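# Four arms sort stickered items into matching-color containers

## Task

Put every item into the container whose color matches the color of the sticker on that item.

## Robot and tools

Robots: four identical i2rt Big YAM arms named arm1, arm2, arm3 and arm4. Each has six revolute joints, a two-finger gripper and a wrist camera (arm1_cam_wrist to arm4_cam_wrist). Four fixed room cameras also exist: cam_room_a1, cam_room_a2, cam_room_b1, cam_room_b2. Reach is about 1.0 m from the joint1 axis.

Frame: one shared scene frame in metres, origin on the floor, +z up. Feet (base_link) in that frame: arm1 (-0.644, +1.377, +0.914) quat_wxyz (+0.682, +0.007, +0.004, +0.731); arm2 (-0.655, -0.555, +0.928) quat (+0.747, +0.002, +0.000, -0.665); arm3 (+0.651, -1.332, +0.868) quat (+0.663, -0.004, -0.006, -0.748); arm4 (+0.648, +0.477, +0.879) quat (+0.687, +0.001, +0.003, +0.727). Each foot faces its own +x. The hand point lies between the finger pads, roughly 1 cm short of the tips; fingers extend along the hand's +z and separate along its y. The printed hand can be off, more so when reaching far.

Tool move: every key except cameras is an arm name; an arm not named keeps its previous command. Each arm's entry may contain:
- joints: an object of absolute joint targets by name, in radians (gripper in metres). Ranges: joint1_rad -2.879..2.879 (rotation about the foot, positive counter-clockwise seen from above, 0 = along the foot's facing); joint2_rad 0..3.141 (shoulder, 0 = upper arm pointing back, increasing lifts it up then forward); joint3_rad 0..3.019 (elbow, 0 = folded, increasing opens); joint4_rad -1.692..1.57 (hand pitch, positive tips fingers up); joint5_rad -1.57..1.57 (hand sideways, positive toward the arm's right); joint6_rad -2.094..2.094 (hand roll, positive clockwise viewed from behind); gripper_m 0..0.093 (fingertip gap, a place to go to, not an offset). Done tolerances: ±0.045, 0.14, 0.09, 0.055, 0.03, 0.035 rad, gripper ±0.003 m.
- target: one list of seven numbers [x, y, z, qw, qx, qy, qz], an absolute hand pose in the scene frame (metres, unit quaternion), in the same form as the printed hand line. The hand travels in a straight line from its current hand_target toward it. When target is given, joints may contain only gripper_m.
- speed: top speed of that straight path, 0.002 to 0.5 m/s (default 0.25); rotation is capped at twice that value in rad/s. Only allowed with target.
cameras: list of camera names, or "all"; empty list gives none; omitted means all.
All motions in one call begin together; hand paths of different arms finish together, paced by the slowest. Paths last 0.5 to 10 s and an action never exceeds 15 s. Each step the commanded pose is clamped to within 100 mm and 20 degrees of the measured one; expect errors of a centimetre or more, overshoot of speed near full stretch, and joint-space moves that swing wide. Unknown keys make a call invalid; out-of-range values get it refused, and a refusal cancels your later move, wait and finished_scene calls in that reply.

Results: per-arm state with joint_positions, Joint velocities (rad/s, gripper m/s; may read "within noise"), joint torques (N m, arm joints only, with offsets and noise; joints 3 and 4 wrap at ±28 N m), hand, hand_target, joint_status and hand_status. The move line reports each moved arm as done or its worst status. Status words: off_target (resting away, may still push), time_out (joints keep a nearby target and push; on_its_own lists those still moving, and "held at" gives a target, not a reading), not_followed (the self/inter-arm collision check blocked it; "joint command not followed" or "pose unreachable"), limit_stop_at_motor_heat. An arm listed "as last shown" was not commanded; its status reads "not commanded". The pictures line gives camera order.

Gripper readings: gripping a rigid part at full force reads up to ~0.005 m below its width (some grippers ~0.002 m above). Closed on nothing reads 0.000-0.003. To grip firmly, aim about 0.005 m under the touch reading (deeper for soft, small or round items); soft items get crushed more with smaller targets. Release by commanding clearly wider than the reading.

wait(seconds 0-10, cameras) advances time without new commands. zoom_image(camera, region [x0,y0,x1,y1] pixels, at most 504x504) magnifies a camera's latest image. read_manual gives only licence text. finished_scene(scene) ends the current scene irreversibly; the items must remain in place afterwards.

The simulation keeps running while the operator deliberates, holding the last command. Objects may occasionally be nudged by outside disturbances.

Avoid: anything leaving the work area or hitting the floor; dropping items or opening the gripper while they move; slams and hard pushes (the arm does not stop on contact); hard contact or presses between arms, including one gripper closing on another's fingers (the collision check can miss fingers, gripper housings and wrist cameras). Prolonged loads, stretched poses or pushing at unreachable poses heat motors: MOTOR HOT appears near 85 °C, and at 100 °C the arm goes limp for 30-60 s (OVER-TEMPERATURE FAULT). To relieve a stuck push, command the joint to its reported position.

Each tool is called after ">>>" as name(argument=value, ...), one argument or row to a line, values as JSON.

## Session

>>> move(
  arm1={"joints":{"joint1_rad":1.6,"joint2_rad":0.75,"joint3_rad":1.4,"joint4_rad":-1.5,"joint5_rad":0,"joint6_rad":0}},
  arm2={"joints":{"joint1_rad":-1.7,"joint2_rad":0.75,"joint3_rad":1.4,"joint4_rad":-1.5,"joint5_rad":0,"joint6_rad":0}},
  arm3={"joints":{"joint1_rad":1.69,"joint2_rad":0.75,"joint3_rad":1.4,"joint4_rad":-1.5,"joint5_rad":0,"joint6_rad":0}},
  arm4={"joints":{"joint1_rad":-1.62,"joint2_rad":0.75,"joint3_rad":1.4,"joint4_rad":-1.5,"joint5_rad":0,"joint6_rad":0}},
)

Scene clock: 1.93 s.
Joint torques (N m): arm1=[-1.26 0.91 11.66 1.01 0.04 -0.05] | arm2=[0.32 -2.08 11.33 1.46 -0.07 -0.08] | arm3=[1.9 -1.55 11.08 0.92 0.08 -0.1] | arm4=[0.67 -1.61 9.22 0.68 0.05 0.17]
Motor temperatures (°C): arm1=[20 23 26 23 21 21 21] | arm2=[23 24 25 22 22 20 23] | arm3=[24 23 24 23 24 23 23] | arm4=[22 21 23 22 24 21 24]
Heat: arm1: hottest joint3_rad 26 °C; arm2: hottest joint3_rad 25 °C; arm3: hottest joint1_rad 24 °C; arm4: hottest joint5_rad 24 °C.
move: arm1 done; arm2 done; arm3 done; arm4 done
Joint velocities: within noise
arm1.joint_positions: joint1_rad=+1.593 joint2_rad=+0.753 joint3_rad=+1.378 joint4_rad=-1.491 joint5_rad=-0.002 joint6_rad=+0.007 gripper_m=+0.09398
arm1.joint_status: all done
arm1.hand: x=-0.8964 y=+1.3524 z=+1.3932 quat_wxyz=(+0.016, +0.935, +0.040, -0.352) (m; scene frame)
arm1.hand_target: x=-0.8923 y=+1.3513 z=+1.4027 quat_wxyz=(+0.016, +0.932, +0.046, -0.359) (m; scene frame)
arm1.hand_status: not commanded
arm2.joint_positions: joint1_rad=-1.695 joint2_rad=+0.753 joint3_rad=+1.384 joint4_rad=-1.486 joint5_rad=+0.001 joint6_rad=+0.014 gripper_m=+0.09400
arm2.joint_status: all done
arm2.hand: x=-0.9176 y=-0.5542 z=+1.4067 quat_wxyz=(+0.001, -0.937, +0.010, +0.350) (m; scene frame)
arm2.hand_target: x=-0.9133 y=-0.5532 z=+1.4125 quat_wxyz=(+0.004, -0.936, +0.005, +0.352) (m; scene frame)
arm2.hand_status: not commanded
arm3.joint_positions: joint1_rad=+1.679 joint2_rad=+0.757 joint3_rad=+1.369 joint4_rad=-1.492 joint5_rad=-0.001 joint6_rad=+0.006 gripper_m=+0.09398
arm3.joint_status: all done
arm3.hand: x=+0.9127 y=-1.3287 z=+1.3377 quat_wxyz=(-0.339, -0.006, -0.941, +0.007) (m; scene frame)
arm3.hand_target: x=+0.9079 y=-1.3258 z=+1.3525 quat_wxyz=(-0.353, +0.002, -0.936, +0.007) (m; scene frame)
arm3.hand_status: not commanded
arm4.joint_positions: joint1_rad=-1.617 joint2_rad=+0.758 joint3_rad=+1.380 joint4_rad=-1.488 joint5_rad=+0.000 joint6_rad=-0.013 gripper_m=+0.09398
arm4.joint_status: all done
arm4.hand: x=+0.9132 y=+0.4812 z=+1.3535 quat_wxyz=(-0.343, +0.012, -0.939, +0.002) (m; scene frame)
arm4.hand_target: x=+0.9076 y=+0.4804 z=+1.3627 quat_wxyz=(-0.351, +0.004, -0.937, +0.000) (m; scene frame)
arm4.hand_status: not commanded
pictures: arm1_cam_wrist, arm2_cam_wrist, arm3_cam_wrist, arm4_cam_wrist, cam_room_a1, cam_room_a2, cam_room_b1, cam_room_b2
Images, in order (width x height): arm1_cam_wrist 672x504, arm2_cam_wrist 672x504, arm3_cam_wrist 672x504, arm4_cam_wrist 672x504, cam_room_a1 672x504, cam_room_a2 672x504, cam_room_b1 672x504, cam_room_b2 672x504.

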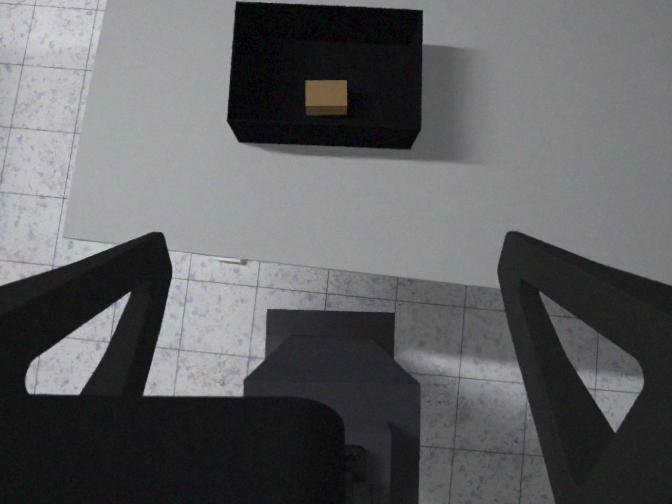

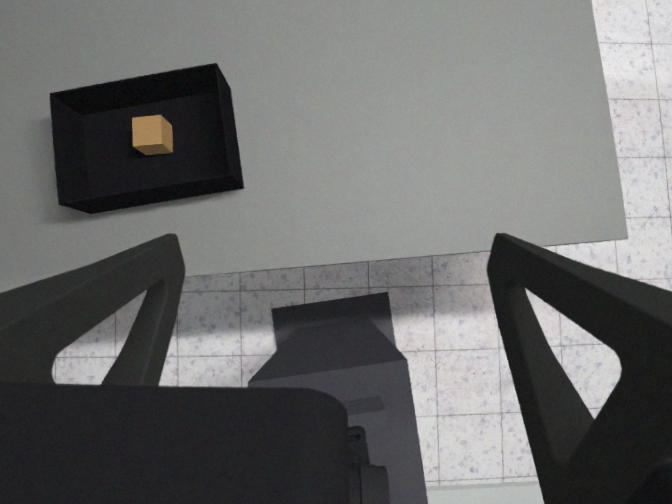

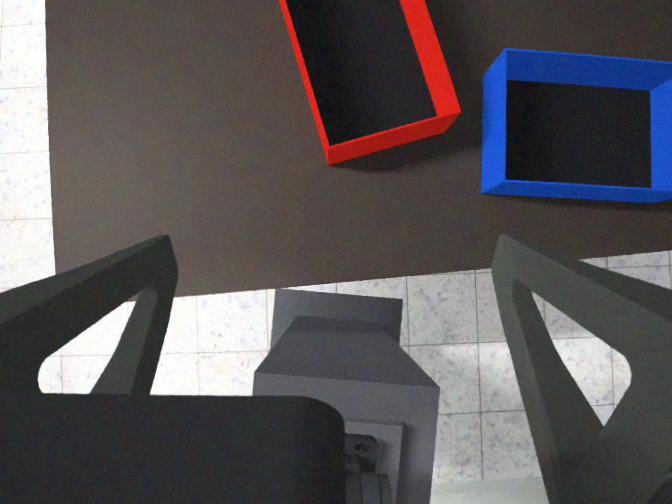

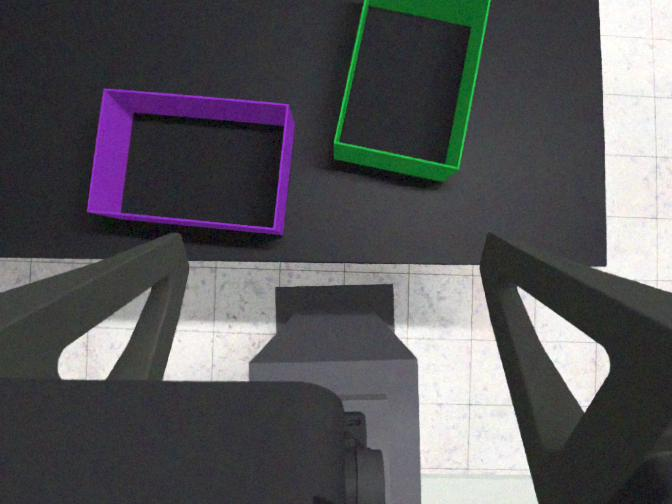

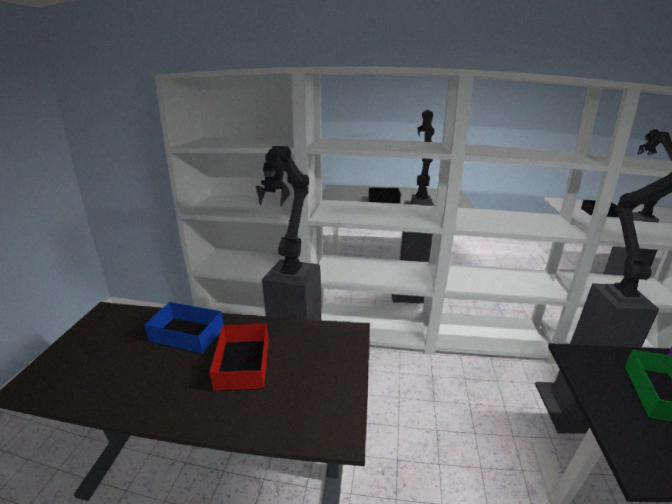

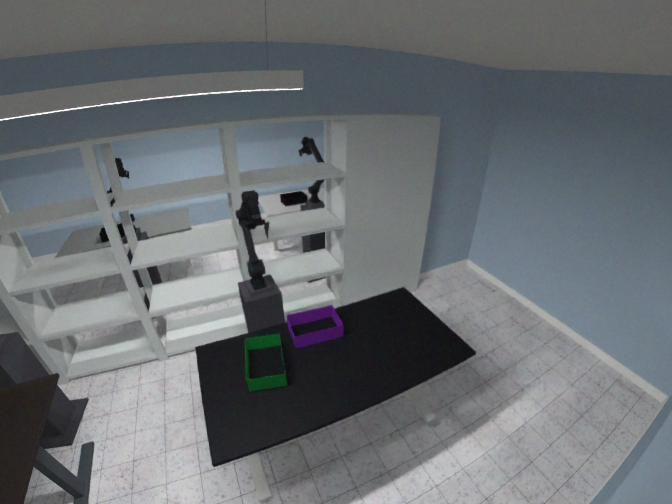

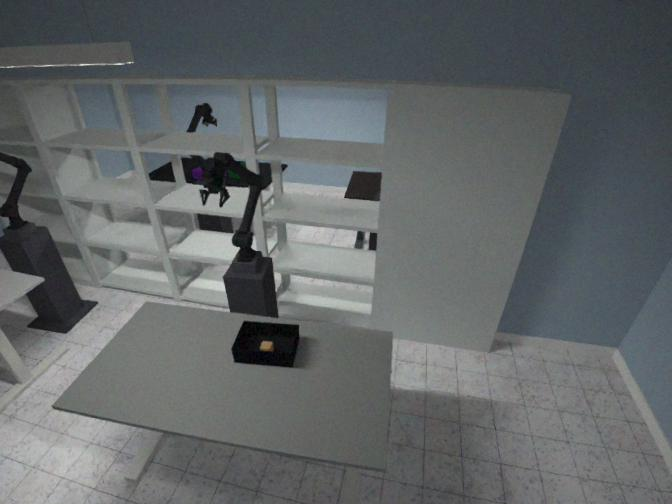

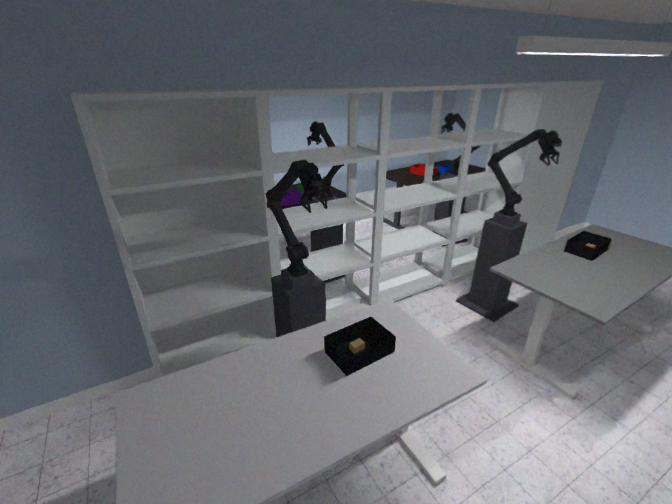

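>>> zoom_image(
  camera="arm1_cam_wrist",
  region=[220, 40, 430, 160],
)

>>> zoom_image(
  camera="arm2_cam_wrist",
  region=[50, 70, 250, 210],
)

>>> zoom_image(
  camera="cam_room_b2",
  region=[320, 310, 400, 380],
)

>>> zoom_image(
  camera="cam_room_b1",
  region=[220, 310, 310, 380],
)

>>> zoom_image(
  camera="cam_room_b2",
  region=[550, 215, 630, 275],
)

Scaled by 2.400.

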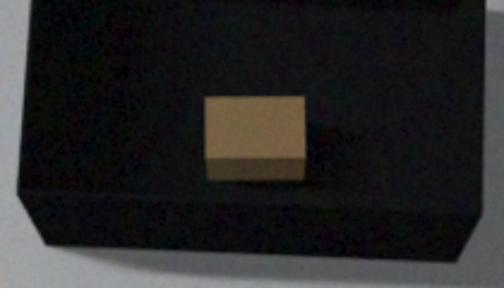

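Scaled by 2.520.

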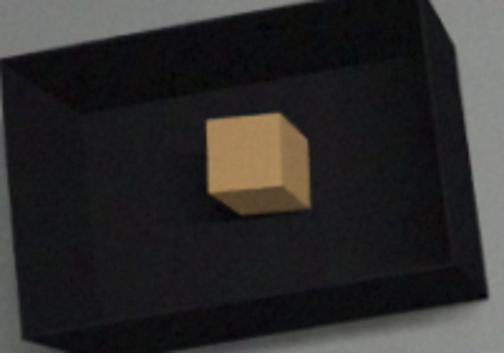

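Scaled by 6.300.

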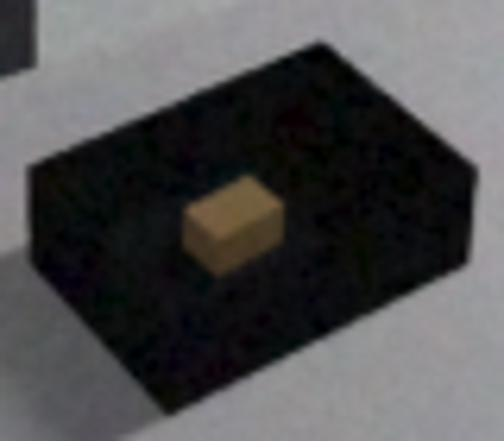

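Scaled by 5.600.

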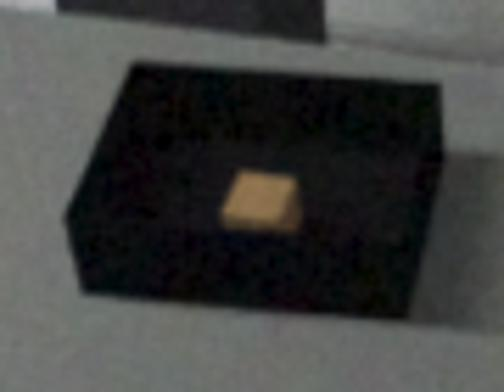

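Scaled by 6.300.

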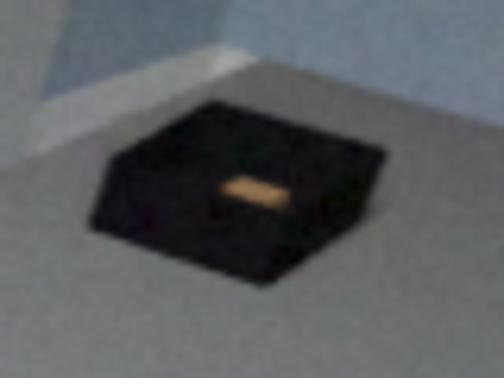

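>>> move(
  arm1={"target":[-1.225,1.307,0.94,-0.0113,-0.965,-0.0421,0.2585],"speed":0.3},
  arm2={"target":[-1.19,-0.88,0.94,-0.0068,-0.9656,-0.0253,0.2587],"speed":0.3},
  cameras=["arm1_cam_wrist","arm2_cam_wrist"],
)

Scene clock: 24.13 s.
Joint torques (N m): arm1=[-0.73 -13.04 13.08 1.62 0.08 0.1] | arm2=[1.26 -18.02 13 2.03 0.13 0.2] | arm3=[2.08 -1.67 11.1 0.99 0.08 -0.11] | arm4=[0.5 -1.73 9.29 0.59 0.08 0.17]
Motor temperatures (°C): arm1=[20 23 30 23 21 21 21] | arm2=[23 24 27 22 22 20 23] | arm3=[24 23 27 23 24 23 23] | arm4=[22 21 27 22 24 21 24]
Heat: arm1: hottest joint3_rad 30 °C; arm2: hottest joint3_rad 27 °C; arm3: hottest joint3_rad 27 °C; arm4: hottest joint3_rad 27 °C.
move: arm1 off_target; arm2 off_target
Joint velocities: within noise
arm1.joint_positions: joint1_rad=+1.616 joint2_rad=+1.805 joint3_rad=+1.041 joint4_rad=-0.365 joint5_rad=+0.013 joint6_rad=+0.028 gripper_m=+0.09398
arm1.joint_status: not commanded
arm1.hand: x=-1.1968 y=+1.3166 z=+0.9186 quat_wxyz=(+0.008, +0.973, +0.041, -0.226) (m; scene frame)
arm1.hand_target: x=-1.2233 y=+1.3070 z=+0.9412 quat_wxyz=(+0.012, +0.965, +0.042, -0.259) (m; scene frame)
arm1.hand_status: off_target (0.037 m and 3.9 deg from the pose sent, 0.562 m and 11.3 deg at the start)
arm2.joint_positions: joint1_rad=-1.073 joint2_rad=+1.904 joint3_rad=+1.213 joint4_rad=-0.469 joint5_rad=+0.273 joint6_rad=+0.490 gripper_m=+0.09400
arm2.joint_status: not commanded
arm2.hand: x=-1.1723 y=-0.8628 z=+0.9291 quat_wxyz=(+0.009, -0.970, -0.033, +0.241) (m; scene frame)
arm2.hand_target: x=-1.1888 y=-0.8794 z=+0.9406 quat_wxyz=(-0.007, -0.966, -0.025, +0.259) (m; scene frame)
arm2.hand_status: off_target (0.027 m and 2.9 deg from the pose sent, 0.631 m and 11.7 deg at the start)
arm3.joint_positions: joint1_rad=+1.679 joint2_rad=+0.757 joint3_rad=+1.369 joint4_rad=-1.493 joint5_rad=-0.001 joint6_rad=+0.006 gripper_m=+0.09398
arm3.joint_status: not commanded
arm3.hand: x=+0.9126 y=-1.3287 z=+1.3376 quat_wxyz=(-0.339, -0.006, -0.941, +0.007) (m; scene frame)
arm3.hand_target: x=+0.9078 y=-1.3258 z=+1.3525 quat_wxyz=(-0.353, +0.002, -0.936, +0.007) (m; scene frame)
arm3.hand_status: not commanded
arm4: as last shown
arm4.hand: x=+0.9132 y=+0.4812 z=+1.3534 quat_wxyz=(-0.343, +0.012, -0.939, +0.002) (m; scene frame)
arm4.hand_target: x=+0.9076 y=+0.4804 z=+1.3627 quat_wxyz=(-0.350, +0.004, -0.937, +0.000) (m; scene frame)
pictures: arm1_cam_wrist, arm2_cam_wrist
Images, in order (width x height): arm1_cam_wrist 672x504, arm2_cam_wrist 672x504.

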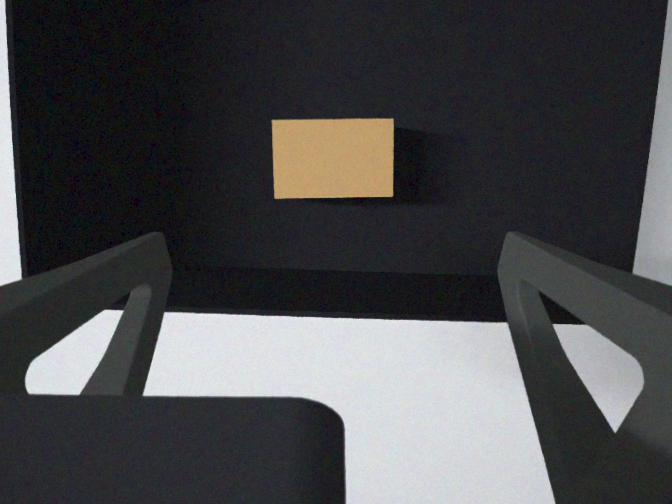

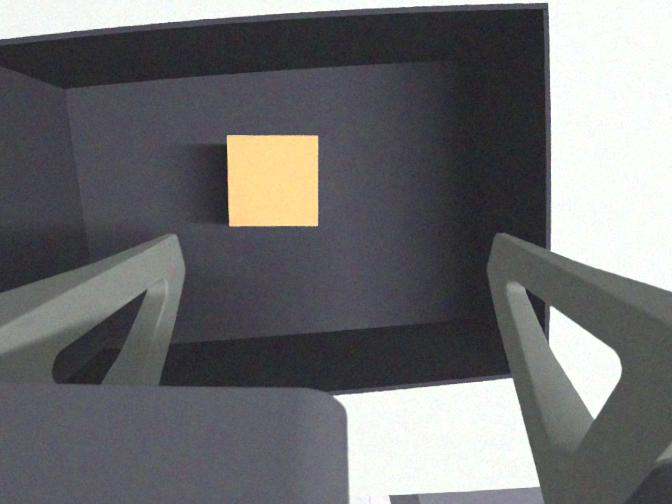

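>>> move(
  arm1={"target":[-1.243,1.306,0.845,-0.0091,-0.977,-0.0427,0.2077],"speed":0.2},
  arm2={"target":[-1.200,-0.914,0.845,-0.0068,-0.9656,-0.0253,0.2587],"speed":0.2},
  cameras=["arm1_cam_wrist","arm2_cam_wrist"],
)

Scene clock: 37.13 s.
Joint torques (N m): arm1=[-1.14 -14.8 11.29 1.58 -0.02 0.09] | arm2=[0.97 -20.07 11.48 2.18 0.44 0.22] | arm3=[2.02 -1.55 11.08 1.01 0.07 -0.1] | arm4=[0.03 -1.67 9.39 0.79 0.08 0.17]
Motor temperatures (°C): arm1=[20 23 31 23 21 21 21] | arm2=[23 24 31 22 22 20 23] | arm3=[24 23 28 23 24 23 23] | arm4=[22 21 29 22 24 21 24]
Heat: arm1: hottest joint3_rad 31 °C; arm2: hottest joint3_rad 31 °C; arm3: hottest joint3_rad 28 °C; arm4: hottest joint3_rad 29 °C.
move: arm1 off_target; arm2 off_target
Joint velocities: arm1=[within noise] | arm2=[0.015 -0.005 0.017 0.022 0.154 0.022 0] | arm3=[within noise] | arm4=[within noise]
arm1.joint_positions: joint1_rad=+1.616 joint2_rad=+2.045 joint3_rad=+1.142 joint4_rad=-0.327 joint5_rad=+0.011 joint6_rad=+0.028 gripper_m=+0.09398
arm1.joint_status: not commanded
arm1.hand: x=-1.2158 y=+1.3145 z=+0.8278 quat_wxyz=(+0.005, +0.983, +0.042, -0.177) (m; scene frame)
arm1.hand_target: x=-1.2416 y=+1.3060 z=+0.8460 quat_wxyz=(+0.009, +0.977, +0.043, -0.208) (m; scene frame)
arm1.hand_status: off_target (0.033 m and 3.6 deg from the pose sent, 0.087 m and 2.1 deg at the start)
arm2.joint_positions: joint1_rad=-1.034 joint2_rad=+2.128 joint3_rad=+1.288 joint4_rad=-0.328 joint5_rad=+0.283 joint6_rad=+0.526 gripper_m=+0.09400
arm2.joint_status: not commanded
arm2.hand: x=-1.1830 y=-0.8988 z=+0.8378 quat_wxyz=(+0.006, -0.970, -0.034, +0.240) (m; scene frame)
arm2.hand_target: x=-1.1992 y=-0.9135 z=+0.8459 quat_wxyz=(-0.007, -0.966, -0.025, +0.259) (m; scene frame)
arm2.hand_status: off_target (0.024 m and 2.8 deg from the pose sent, 0.102 m and 2.9 deg at the start)
arm3, arm4: as last shown
pictures: arm1_cam_wrist, arm2_cam_wrist
Images, in order (width x height): arm1_cam_wrist 672x504, arm2_cam_wrist 672x504.

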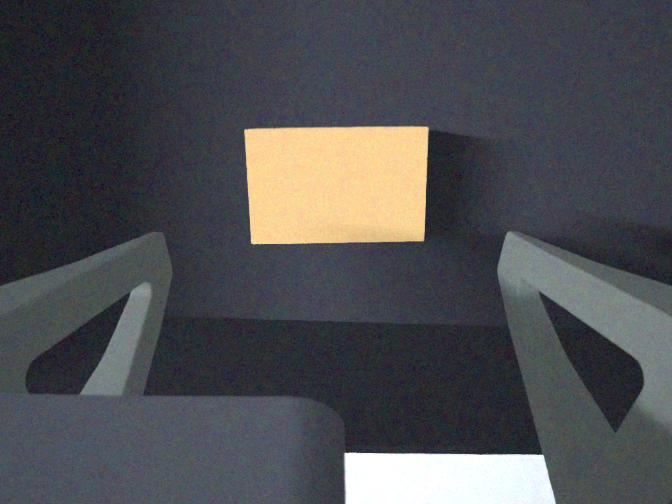

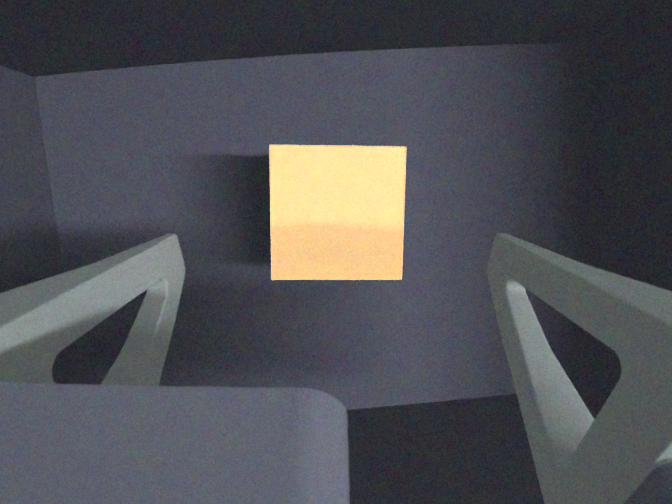

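>>> move(
  arm1={"target":[-1.244,1.306,0.773,-0.0091,-0.977,-0.0427,0.2077],"speed":0.12},
  arm2={"target":[-1.199,-0.9135,0.772,-0.0068,-0.9656,-0.0253,0.2587],"speed":0.12},
  cameras=["arm1_cam_wrist","arm2_cam_wrist"],
)

Scene clock: 48.07 s.
Joint torques (N m): arm1=[-1.61 -15.03 9.51 1.69 0.01 0.07] | arm2=[1.08 -19.6 10.22 2.19 0.43 0.21] | arm3=[2.02 -1.67 11.08 1.01 0.08 -0.1] | arm4=[0.09 -1.55 9.28 0.59 0.08 0.19]
Motor temperatures (°C): arm1=[20 24 31 23 21 21 21] | arm2=[23 24 30 22 22 20 23] | arm3=[24 23 29 23 24 23 23] | arm4=[22 21 30 22 24 21 24]
Heat: arm1: hottest joint3_rad 31 °C; arm2: hottest joint3_rad 30 °C; arm3: hottest joint3_rad 29 °C; arm4: hottest joint3_rad 30 °C.
move: arm1 off_target; arm2 off_target
Joint velocities: within noise
arm1.joint_positions: joint1_rad=+1.616 joint2_rad=+2.190 joint3_rad=+1.158 joint4_rad=-0.183 joint5_rad=+0.011 joint6_rad=+0.028 gripper_m=+0.09398
arm1.joint_status: not commanded
arm1.hand: x=-1.2212 y=+1.3142 z=+0.7641 quat_wxyz=(+0.005, +0.982, +0.042, -0.185) (m; scene frame)
arm1.hand_target: x=-1.2431 y=+1.3059 z=+0.7739 quat_wxyz=(+0.009, +0.977, +0.043, -0.208) (m; scene frame)
arm1.hand_status: off_target (0.026 m and 2.7 deg from the pose sent, 0.062 m and 3.6 deg at the start)
arm2.joint_positions: joint1_rad=-1.034 joint2_rad=+2.264 joint3_rad=+1.306 joint4_rad=-0.197 joint5_rad=+0.283 joint6_rad=+0.527 gripper_m=+0.09400
arm2.joint_status: not commanded
arm2.hand: x=-1.1860 y=-0.9008 z=+0.7731 quat_wxyz=(+0.003, -0.969, -0.033, +0.246) (m; scene frame)
arm2.hand_target: x=-1.1985 y=-0.9131 z=+0.7727 quat_wxyz=(-0.007, -0.966, -0.025, +0.259) (m; scene frame)
arm2.hand_status: off_target (0.018 m and 2.1 deg from the pose sent, 0.069 m and 2.8 deg at the start)
arm3, arm4: as last shown
pictures: arm1_cam_wrist, arm2_cam_wrist
Images, in order (width x height): arm1_cam_wrist 672x504, arm2_cam_wrist 672x504.

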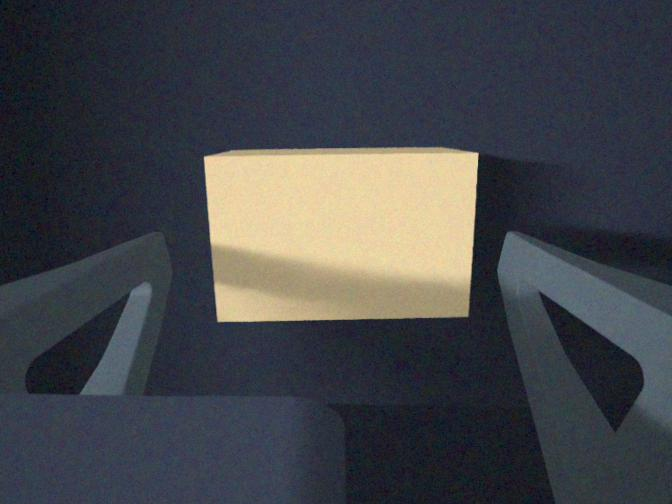

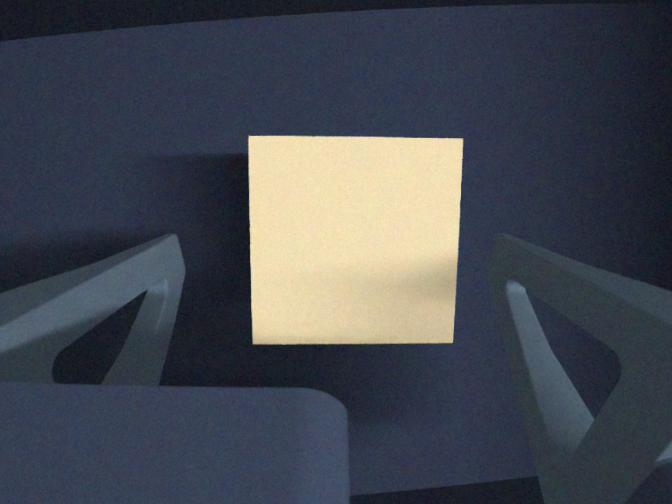

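>>> move(
  arm1={"target":[-1.243,1.306,0.760,-0.0091,-0.977,-0.0427,0.2077],"speed":0.1},
  arm2={"target":[-1.197,-0.9125,0.762,-0.0068,-0.9656,-0.0253,0.2587],"speed":0.1},
  cameras=[],
)

>>> move(
  arm1={"joints":{"gripper_m":0.055}},
  arm2={"joints":{"gripper_m":0.042}},
  cameras=["arm1_cam_wrist","arm2_cam_wrist"],
)

>>> move(
  arm1={"target":[-1.20,1.31,0.98,-0.0091,-0.977,-0.0427,0.2077],"speed":0.25},
  arm2={"target":[-1.17,-0.89,0.98,-0.0068,-0.9656,-0.0253,0.2587],"speed":0.25},
  cameras=[],
)

>>> move(
  arm1={"joints":{"joint2_rad":0.534,"joint3_rad":1.4,"joint4_rad":-0.2,"joint5_rad":0,"joint6_rad":0}},
  arm2={"joints":{"joint2_rad":0.534,"joint3_rad":1.4,"joint4_rad":-0.2,"joint5_rad":0,"joint6_rad":0}},
  cameras=["cam_room_b1","cam_room_b2","cam_room_a1","cam_room_a2"],
)

>>> zoom_image(
  camera="cam_room_b2",
  region=[220, 80, 400, 220],
)

>>> zoom_image(
  camera="cam_room_b1",
  region=[150, 100, 330, 240],
)

Scene clock: 60.63 s.
Joint torques (N m): arm1=[-0.85 -14.62 9.62 1.62 -0.02 0.12] | arm2=[1.2 -18.96 9.99 2.24 0.43 0.21] | arm3=[2.08 -1.67 11.11 0.99 0.07 -0.11] | arm4=[0.32 -1.61 9.35 0.64 0.11 0.16]
Motor temperatures (°C): arm1=[20 25 31 23 21 21 21] | arm2=[23 25 30 22 22 20 23] | arm3=[24 23 29 23 24 23 23] | arm4=[22 21 31 22 24 21 24]
Heat: arm1: hottest joint3_rad 31 °C; arm2: hottest joint3_rad 30 °C; arm3: hottest joint3_rad 29 °C; arm4: hottest joint3_rad 31 °C.
move: arm1 off_target; arm2 off_target
Joint velocities: within noise
arm1.joint_positions: joint1_rad=+1.616 joint2_rad=+2.209 joint3_rad=+1.158 joint4_rad=-0.158 joint5_rad=+0.011 joint6_rad=+0.028 gripper_m=+0.09398
arm1.joint_status: not commanded
arm1.hand: x=-1.2213 y=+1.3142 z=+0.7554 quat_wxyz=(+0.006, +0.981, +0.042, -0.187) (m; scene frame)
arm1.hand_target: x=-1.2420 y=+1.3060 z=+0.7607 quat_wxyz=(+0.009, +0.977, +0.043, -0.208) (m; scene frame)
arm1.hand_status: off_target (0.024 m and 2.4 deg from the pose sent, 0.024 m and 2.7 deg at the start)
arm2.joint_positions: joint1_rad=-1.034 joint2_rad=+2.270 joint3_rad=+1.306 joint4_rad=-0.177 joint5_rad=+0.284 joint6_rad=+0.527 gripper_m=+0.09400
arm2.joint_status: not commanded
arm2.hand: x=-1.1880 y=-0.9023 z=+0.7713 quat_wxyz=(-0.001, -0.967, -0.032, +0.251) (m; scene frame)
arm2.hand_target: x=-1.1964 y=-0.9121 z=+0.7624 quat_wxyz=(-0.007, -0.966, -0.025, +0.259) (m; scene frame)
arm2.hand_status: off_target (0.016 m and 1.3 deg from the pose sent, 0.020 m and 2.1 deg at the start)
arm3, arm4: as last shown
pictures: none
No camera images: "cameras" was empty.

Scene clock: 61.23 s.
Joint torques (N m): arm1=[-0.91 -14.97 9.51 1.63 -0.04 0.07] | arm2=[1.14 -18.73 9.99 2.22 0.36 0.21] | arm3=[1.96 -1.61 11.1 0.98 0.08 -0.11] | arm4=[0.21 -1.96 9.47 0.64 0.07 0.14]
Motor temperatures (°C): arm1=[20 25 31 23 21 21 21] | arm2=[23 25 30 22 22 20 23] | arm3=[24 23 30 23 24 23 23] | arm4=[22 21 31 22 24 21 24]
Heat: arm1: hottest joint3_rad 31 °C; arm2: hottest joint3_rad 30 °C; arm3: hottest joint3_rad 30 °C; arm4: hottest joint3_rad 31 °C.
move: arm1 off_target; arm2 off_target
Joint velocities: within noise
arm1.joint_positions: joint1_rad=+1.616 joint2_rad=+2.209 joint3_rad=+1.158 joint4_rad=-0.158 joint5_rad=+0.011 joint6_rad=+0.028 gripper_m=+0.06846
arm1.joint_status: gripper_m off_target (ended at +0.06850, target +0.05500)
arm1.hand: x=-1.2215 y=+1.3142 z=+0.7555 quat_wxyz=(+0.006, +0.981, +0.042, -0.188) (m; scene frame)
arm1.hand_target: x=-1.2420 y=+1.3059 z=+0.7607 quat_wxyz=(+0.009, +0.977, +0.043, -0.208) (m; scene frame)
arm1.hand_status: not commanded
arm2.joint_positions: joint1_rad=-1.034 joint2_rad=+2.270 joint3_rad=+1.306 joint4_rad=-0.177 joint5_rad=+0.286 joint6_rad=+0.528 gripper_m=+0.05312
arm2.joint_status: gripper_m off_target (ended at +0.05314, target +0.04200)
arm2.hand: x=-1.1883 y=-0.9021 z=+0.7714 quat_wxyz=(-0.001, -0.967, -0.031, +0.252) (m; scene frame)
arm2.hand_target: x=-1.1964 y=-0.9120 z=+0.7624 quat_wxyz=(-0.007, -0.966, -0.025, +0.259) (m; scene frame)
arm2.hand_status: not commanded
arm3, arm4: as last shown
pictures: arm1_cam_wrist, arm2_cam_wrist
Images, in order (width x height): arm1_cam_wrist 672x504, arm2_cam_wrist 672x504.

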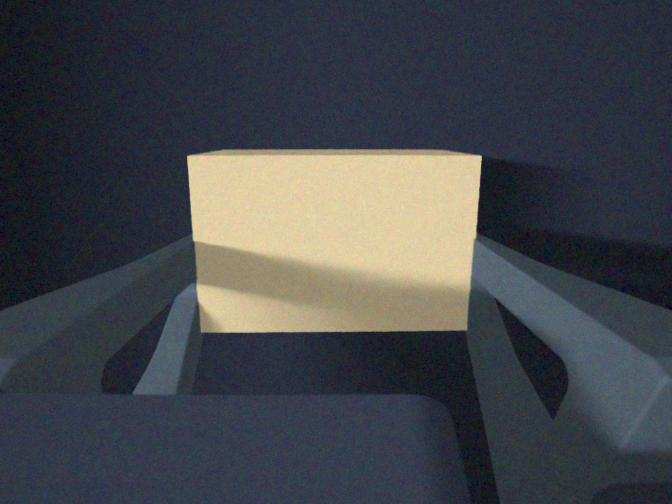

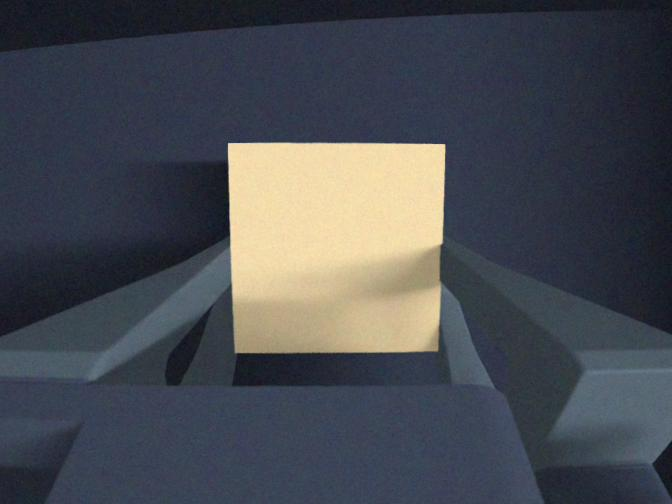

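Scene clock: 62.80 s.
Joint torques (N m): arm1=[-1.14 -12.69 10.55 0.62 -0.03 0.09] | arm2=[0.97 -19.43 9.32 1.14 0.32 0.18] | arm3=[2.08 -1.73 11.11 0.98 0.07 -0.11] | arm4=[0.73 -1.26 9.33 0.62 0.1 0.15]
Motor temperatures (°C): arm1=[20 25 31 23 21 21 21] | arm2=[23 25 30 22 22 20 23] | arm3=[24 23 30 23 24 23 23] | arm4=[22 21 31 22 24 21 24]
Heat: arm1: hottest joint3_rad 31 °C; arm2: hottest joint3_rad 30 °C; arm3: hottest joint3_rad 30 °C; arm4: hottest joint3_rad 31 °C.
move: arm1 off_target; arm2 done
Joint velocities: within noise
arm1.joint_positions: joint1_rad=+1.616 joint2_rad=+1.729 joint3_rad=+1.125 joint4_rad=-0.574 joint5_rad=+0.011 joint6_rad=+0.028 gripper_m=+0.06847
arm1.joint_status: not commanded
arm1.hand: x=-1.1966 y=+1.3161 z=+0.9721 quat_wxyz=(+0.007, +0.978, +0.041, -0.203) (m; scene frame)
arm1.hand_target: x=-1.1999 y=+1.3100 z=+0.9799 quat_wxyz=(+0.009, +0.977, +0.043, -0.208) (m; scene frame)
arm1.hand_status: off_target (0.011 m and 0.7 deg from the pose sent, 0.226 m and 2.4 deg at the start)
arm2.joint_positions: joint1_rad=-1.034 joint2_rad=+1.841 joint3_rad=+1.271 joint4_rad=-0.537 joint5_rad=+0.286 joint6_rad=+0.528 gripper_m=+0.05312
arm2.joint_status: not commanded
arm2.hand: x=-1.1745 y=-0.8919 z=+0.9833 quat_wxyz=(-0.010, -0.964, -0.028, +0.265) (m; scene frame)
arm2.hand_target: x=-1.1700 y=-0.8899 z=+0.9800 quat_wxyz=(-0.007, -0.966, -0.025, +0.259) (m; scene frame)
arm2.hand_status: done (0.006 m and 0.9 deg from the pose sent, 0.210 m and 1.3 deg at the start)
arm3, arm4: as last shown
pictures: none
No camera images: "cameras" was empty.

Scene clock: 64.67 s.
Joint torques (N m): arm1=[-0.56 7.65 7.82 1.05 -0.06 -0.05] | arm2=[0.91 3.96 7.53 1.85 -0.18 -0.07] | arm3=[1.96 -1.55 11.11 0.96 0.07 -0.11] | arm4=[0.09 -1.55 9.26 0.57 0.1 0.18]
Motor temperatures (°C): arm1=[20 25 31 23 21 21 21] | arm2=[23 25 30 22 22 20 23] | arm3=[24 23 30 23 24 23 23] | arm4=[22 21 31 22 24 21 24]
Heat: arm1: hottest joint3_rad 31 °C; arm2: hottest joint3_rad 30 °C; arm3: hottest joint3_rad 30 °C; arm4: hottest joint3_rad 31 °C.
move: arm1 done; arm2 done
Joint velocities: within noise
arm1.joint_positions: joint1_rad=+1.616 joint2_rad=+0.525 joint3_rad=+1.398 joint4_rad=-0.199 joint5_rad=+0.002 joint6_rad=+0.008 gripper_m=+0.06848
arm1.joint_status: all done
arm1.hand: x=-0.7956 y=+1.3570 z=+1.7417 quat_wxyz=(+0.054, +0.426, +0.024, -0.903) (m; scene frame)
arm1.hand_target: x=-0.8009 y=+1.3544 z=+1.7412 quat_wxyz=(+0.055, +0.429, +0.029, -0.901) (m; scene frame)
arm1.hand_status: not commanded
arm2.joint_positions: joint1_rad=-1.033 joint2_rad=+0.527 joint3_rad=+1.406 joint4_rad=-0.200 joint5_rad=+0.003 joint6_rad=+0.014 gripper_m=+0.05311
arm2.joint_status: all done
arm2.hand: x=-0.7873 y=-0.6568 z=+1.7558 quat_wxyz=(-0.295, -0.411, -0.135, +0.852) (m; scene frame)
arm2.hand_target: x=-0.7928 y=-0.6622 z=+1.7522 quat_wxyz=(-0.289, -0.415, -0.142, +0.851) (m; scene frame)
arm2.hand_status: not commanded
arm3, arm4: as last shown
pictures: cam_room_a1, cam_room_a2, cam_room_b1, cam_room_b2
Images, in order (width x height): cam_room_a1 672x504, cam_room_a2 672x504, cam_room_b1 672x504, cam_room_b2 672x504.

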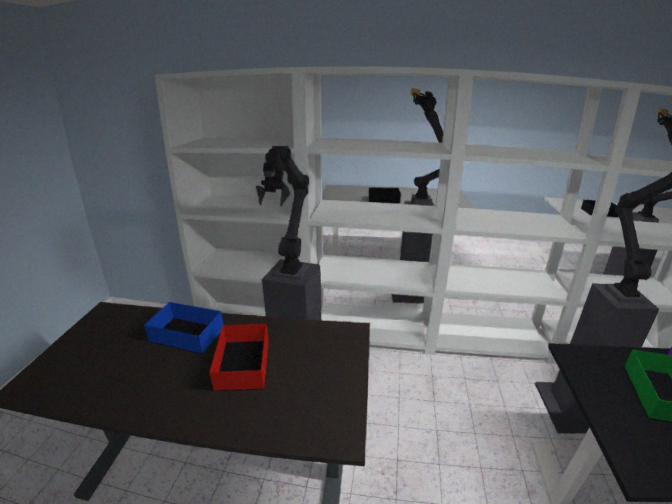

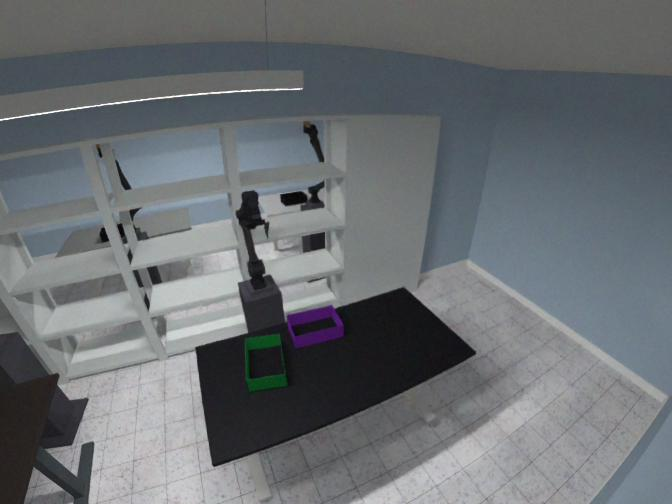

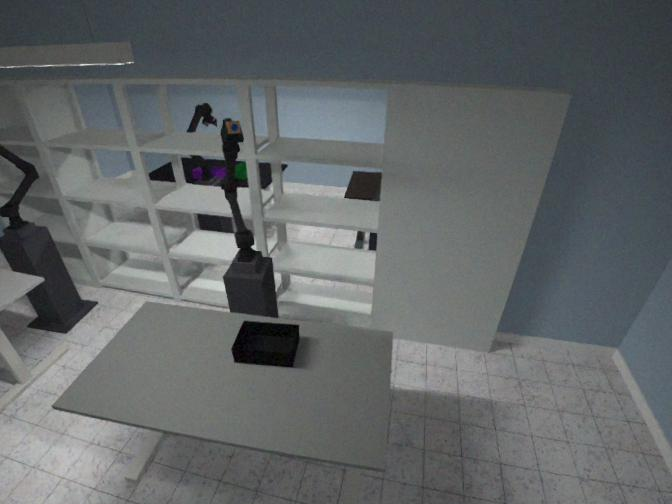

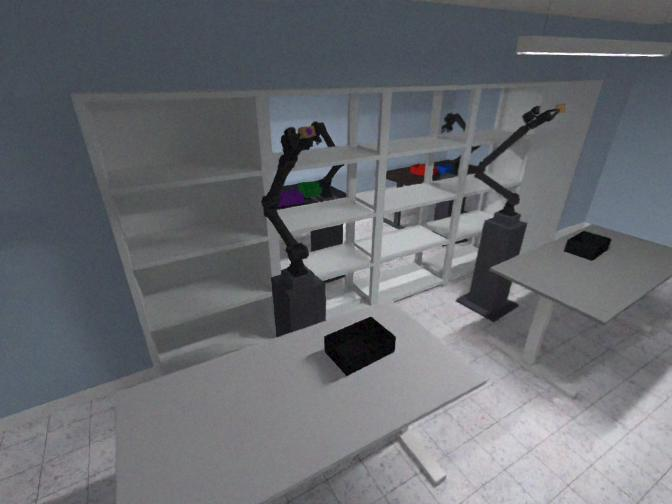

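Scaled by 2.800.

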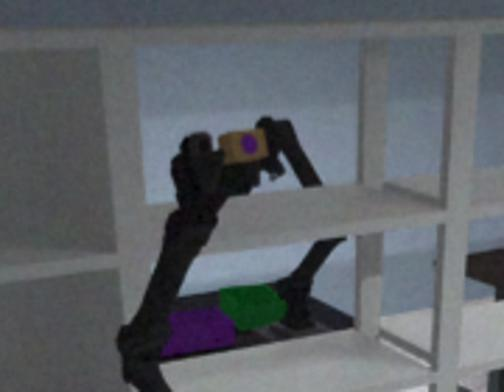

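Scaled by 2.800.

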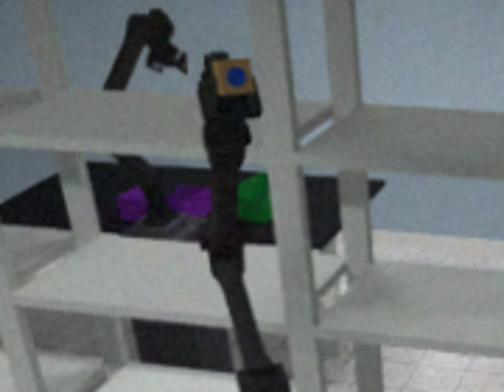

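>>> move(
  arm1={"joints":{"joint1_rad":-2.25,"joint4_rad":-1.5}},
  arm2={"joints":{"joint1_rad":0.947,"joint4_rad":-1.5}},
  arm3={"joints":{"joint1_rad":-2.0,"joint2_rad":0.55,"joint4_rad":-1.3}},
  arm4={"joints":{"joint1_rad":0.905,"joint2_rad":0.55,"joint4_rad":-1.3}},
  cameras=[],
)

>>> move(
  arm1={"target":[-0.25,1.103,1.25,0.271,0.2867,0.9148,-0.0849],"speed":0.3},
  arm2={"target":[-0.25,-0.78,1.25,0.275,0.2401,0.9283,-0.0711],"speed":0.3},
  cameras=[],
)

>>> move(
  arm1={"target":[-0.005,0.935,1.16,0.271,0.2867,0.9148,-0.0849],"speed":0.25},
  arm2={"target":[0.0,-0.92,1.16,0.275,0.2401,0.9283,-0.0711],"speed":0.25},
  cameras=["arm1_cam_wrist","arm2_cam_wrist","arm3_cam_wrist","arm4_cam_wrist"],
)

Scene clock: 80.40 s.
Joint torques (N m): arm1=[-2.61 5.83 8.91 1.4 -0.06 -0.05] | arm2=[1.2 3.08 8.2 1.95 -0.01 -0.08] | arm3=[0.67 2.9 9.69 2.43 -0.01 -0.11] | arm4=[0.73 3.6 8.34 2.09 0.08 0.15]
Motor temperatures (°C): arm1=[20 24 30 23 21 21 22] | arm2=[23 25 29 22 22 20 24] | arm3=[24 23 30 23 24 23 23] | arm4=[22 21 32 22 24 21 24]
Heat: arm1: hottest joint3_rad 30 °C; arm2: hottest joint3_rad 29 °C; arm3: hottest joint3_rad 30 °C; arm4: hottest joint3_rad 32 °C.
move: arm1 done; arm2 done; arm3 done; arm4 done
Joint velocities: within noise
arm1.joint_positions: joint1_rad=-2.242 joint2_rad=+0.527 joint3_rad=+1.393 joint4_rad=-1.493 joint5_rad=+0.002 joint6_rad=+0.006 gripper_m=+0.06855
arm1.joint_status: all done
arm1.hand: x=-0.4916 y=+1.2760 z=+1.4377 quat_wxyz=(-0.427, -0.267, -0.853, +0.135) (m; scene frame)
arm1.hand_target: x=-0.4917 y=+1.2747 z=+1.4385 quat_wxyz=(-0.424, -0.268, -0.855, +0.137) (m; scene frame)
arm1.hand_status: not commanded
arm2.joint_positions: joint1_rad=+0.942 joint2_rad=+0.528 joint3_rad=+1.404 joint4_rad=-1.489 joint5_rad=+0.000 joint6_rad=+0.014 gripper_m=+0.05309
arm2.joint_status: all done
arm2.hand: x=-0.5041 y=-0.6429 z=+1.4601 quat_wxyz=(-0.447, -0.231, -0.857, +0.112) (m; scene frame)
arm2.hand_target: x=-0.5025 y=-0.6427 z=+1.4553 quat_wxyz=(-0.438, -0.224, -0.864, +0.112) (m; scene frame)
arm2.hand_status: not commanded
arm3.joint_positions: joint1_rad=-1.989 joint2_rad=+0.548 joint3_rad=+1.376 joint4_rad=-1.316 joint5_rad=+0.000 joint6_rad=+0.006 gripper_m=+0.09402
arm3.joint_status: all done
arm3.hand: x=+0.4708 y=-1.2161 z=+1.4176 quat_wxyz=(+0.130, -0.827, +0.234, +0.495) (m; scene frame)
arm3.hand_target: x=+0.4732 y=-1.2147 z=+1.4320 quat_wxyz=(+0.139, -0.816, +0.234, +0.509) (m; scene frame)
arm3.hand_status: not commanded
arm4.joint_positions: joint1_rad=+0.901 joint2_rad=+0.542 joint3_rad=+1.381 joint4_rad=-1.320 joint5_rad=+0.000 joint6_rad=-0.012 gripper_m=+0.09402
arm4.joint_status: all done
arm4.hand: x=+0.4823 y=+0.5981 z=+1.4339 quat_wxyz=(-0.157, +0.816, -0.254, -0.495) (m; scene frame)
arm4.hand_target: x=+0.4802 y=+0.5987 z=+1.4460 quat_wxyz=(-0.158, +0.807, -0.255, -0.509) (m; scene frame)
arm4.hand_status: not commanded
pictures: none
No camera images: "cameras" was empty.

Scene clock: 82.43 s.
Joint torques (N m): arm1=[-2.55 -8.06 17.44 1.81 -0.02 -0.06] | arm2=[1.38 -11.69 15.46 2.51 0.16 -0.05] | arm3=[0.5 2.9 9.65 2.41 0.01 -0.12] | arm4=[1.14 3.66 8.4 2.09 0.1 0.17]
Motor temperatures (°C): arm1=[20 24 30 23 21 21 22] | arm2=[23 25 30 22 22 20 24] | arm3=[24 23 30 23 24 23 23] | arm4=[22 21 32 22 24 21 24]
Heat: arm1: hottest joint3_rad 30 °C; arm2: hottest joint3_rad 30 °C; arm3: hottest joint3_rad 30 °C; arm4: hottest joint3_rad 32 °C.
move: arm1 off_target; arm2 off_target
Joint velocities: within noise
arm1.joint_positions: joint1_rad=-2.244 joint2_rad=+1.235 joint3_rad=+1.251 joint4_rad=-1.096 joint5_rad=-0.008 joint6_rad=+0.004 gripper_m=+0.06855
arm1.joint_status: not commanded
arm1.hand: x=-0.2610 y=+1.1164 z=+1.2069 quat_wxyz=(-0.225, -0.290, -0.928, +0.069) (m; scene frame)
arm1.hand_target: x=-0.2524 y=+1.1048 z=+1.2501 quat_wxyz=(-0.271, -0.287, -0.915, +0.085) (m; scene frame)
arm1.hand_status: off_target (0.046 m and 5.7 deg from the pose sent, 0.351 m and 20.2 deg at the start)
arm2.joint_positions: joint1_rad=+0.945 joint2_rad=+1.209 joint3_rad=+1.202 joint4_rad=-1.067 joint5_rad=+0.002 joint6_rad=+0.014 gripper_m=+0.05309
arm2.joint_status: not commanded
arm2.hand: x=-0.2627 y=-0.7766 z=+1.2184 quat_wxyz=(-0.239, -0.251, -0.936, +0.060) (m; scene frame)
arm2.hand_target: x=-0.2515 y=-0.7792 z=+1.2500 quat_wxyz=(-0.275, -0.240, -0.928, +0.071) (m; scene frame)
arm2.hand_status: off_target (0.034 m and 4.6 deg from the pose sent, 0.357 m and 21.9 deg at the start)
arm3, arm4: as last shown
pictures: none
No camera images: "cameras" was empty.

Scene clock: 84.53 s.
Joint torques (N m): arm1=[-0.73 -18.55 17.89 1.01 0.1 0.05] | arm2=[1.26 -21.36 17.24 1.28 -0.06 -0.06] | arm3=[0.5 2.9 9.66 2.43 0.01 -0.11] | arm4=[1.32 3.37 8.39 1.95 0.1 0.17]
Motor temperatures (°C): arm1=[20 24 31 23 21 21 22] | arm2=[23 25 30 22 22 20 24] | arm3=[24 23 30 23 24 23 23] | arm4=[22 21 32 22 24 21 24]
Heat: arm1: hottest joint3_rad 31 °C; arm2: hottest joint3_rad 30 °C; arm3: hottest joint3_rad 30 °C; arm4: hottest joint3_rad 32 °C.
move: arm1 off_target; arm2 off_target
Joint velocities: within noise
arm1.joint_positions: joint1_rad=-2.259 joint2_rad=+2.040 joint3_rad=+2.026 joint4_rad=-1.030 joint5_rad=-0.008 joint6_rad=+0.002 gripper_m=+0.06855
arm1.joint_status: not commanded
arm1.hand: x=-0.0218 y=+0.9367 z=+1.1226 quat_wxyz=(-0.241, -0.294, -0.922, +0.076) (m; scene frame)
arm1.hand_target: x=-0.0070 y=+0.9365 z=+1.1601 quat_wxyz=(-0.272, -0.287, -0.915, +0.085) (m; scene frame)
arm1.hand_status: off_target (0.041 m and 3.7 deg from the pose sent, 0.317 m and 5.7 deg at the start)
arm2.joint_positions: joint1_rad=+0.943 joint2_rad=+1.955 joint3_rad=+1.865 joint4_rad=-0.943 joint5_rad=+0.005 joint6_rad=+0.011 gripper_m=+0.05309
arm2.joint_status: not commanded
arm2.hand: x=-0.0164 y=-0.9155 z=+1.1388 quat_wxyz=(-0.258, -0.250, -0.931, +0.066) (m; scene frame)
arm2.hand_target: x=-0.0014 y=-0.9192 z=+1.1599 quat_wxyz=(-0.276, -0.240, -0.928, +0.071) (m; scene frame)
arm2.hand_status: off_target (0.027 m and 2.4 deg from the pose sent, 0.305 m and 4.6 deg at the start)
arm3, arm4: as last shown
pictures: arm1_cam_wrist, arm2_cam_wrist, arm3_cam_wrist, arm4_cam_wrist
Images, in order (width x height): arm1_cam_wrist 672x504, arm2_cam_wrist 672x504, arm3_cam_wrist 672x504, arm4_cam_wrist 672x504.

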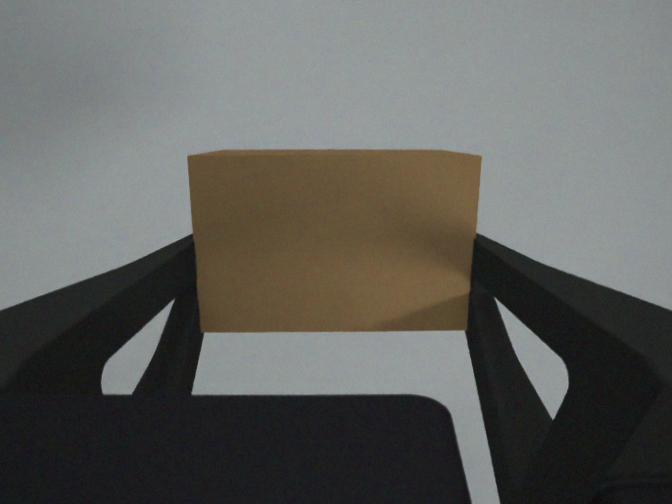

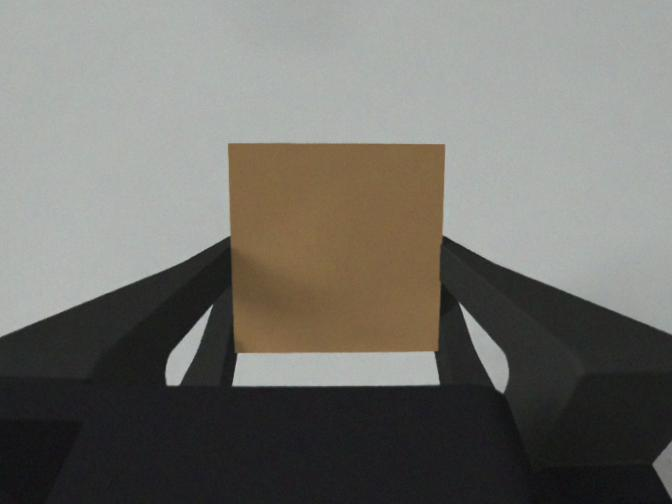

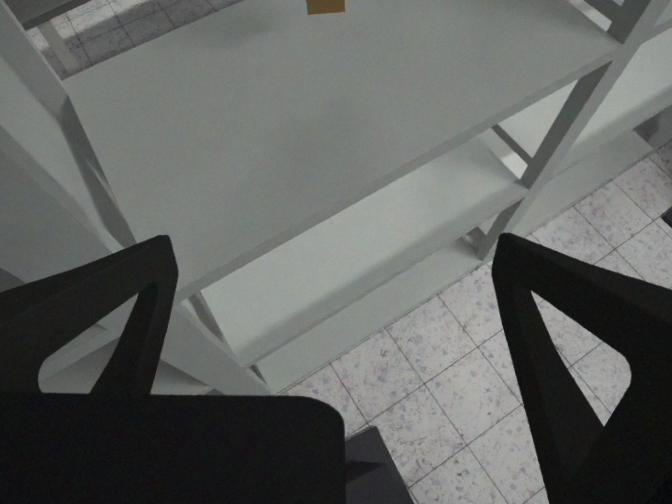

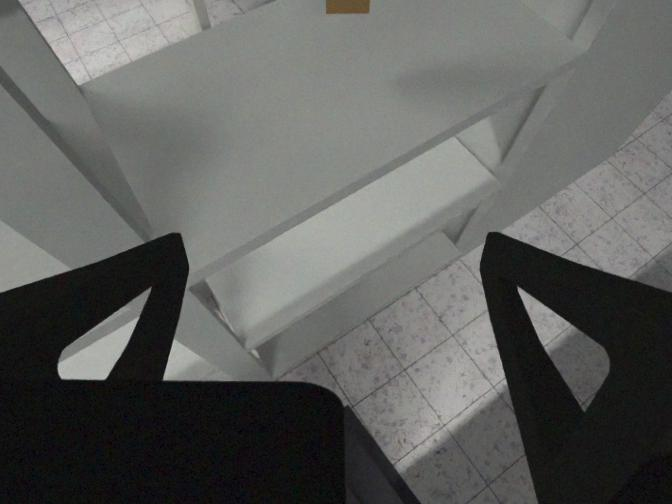

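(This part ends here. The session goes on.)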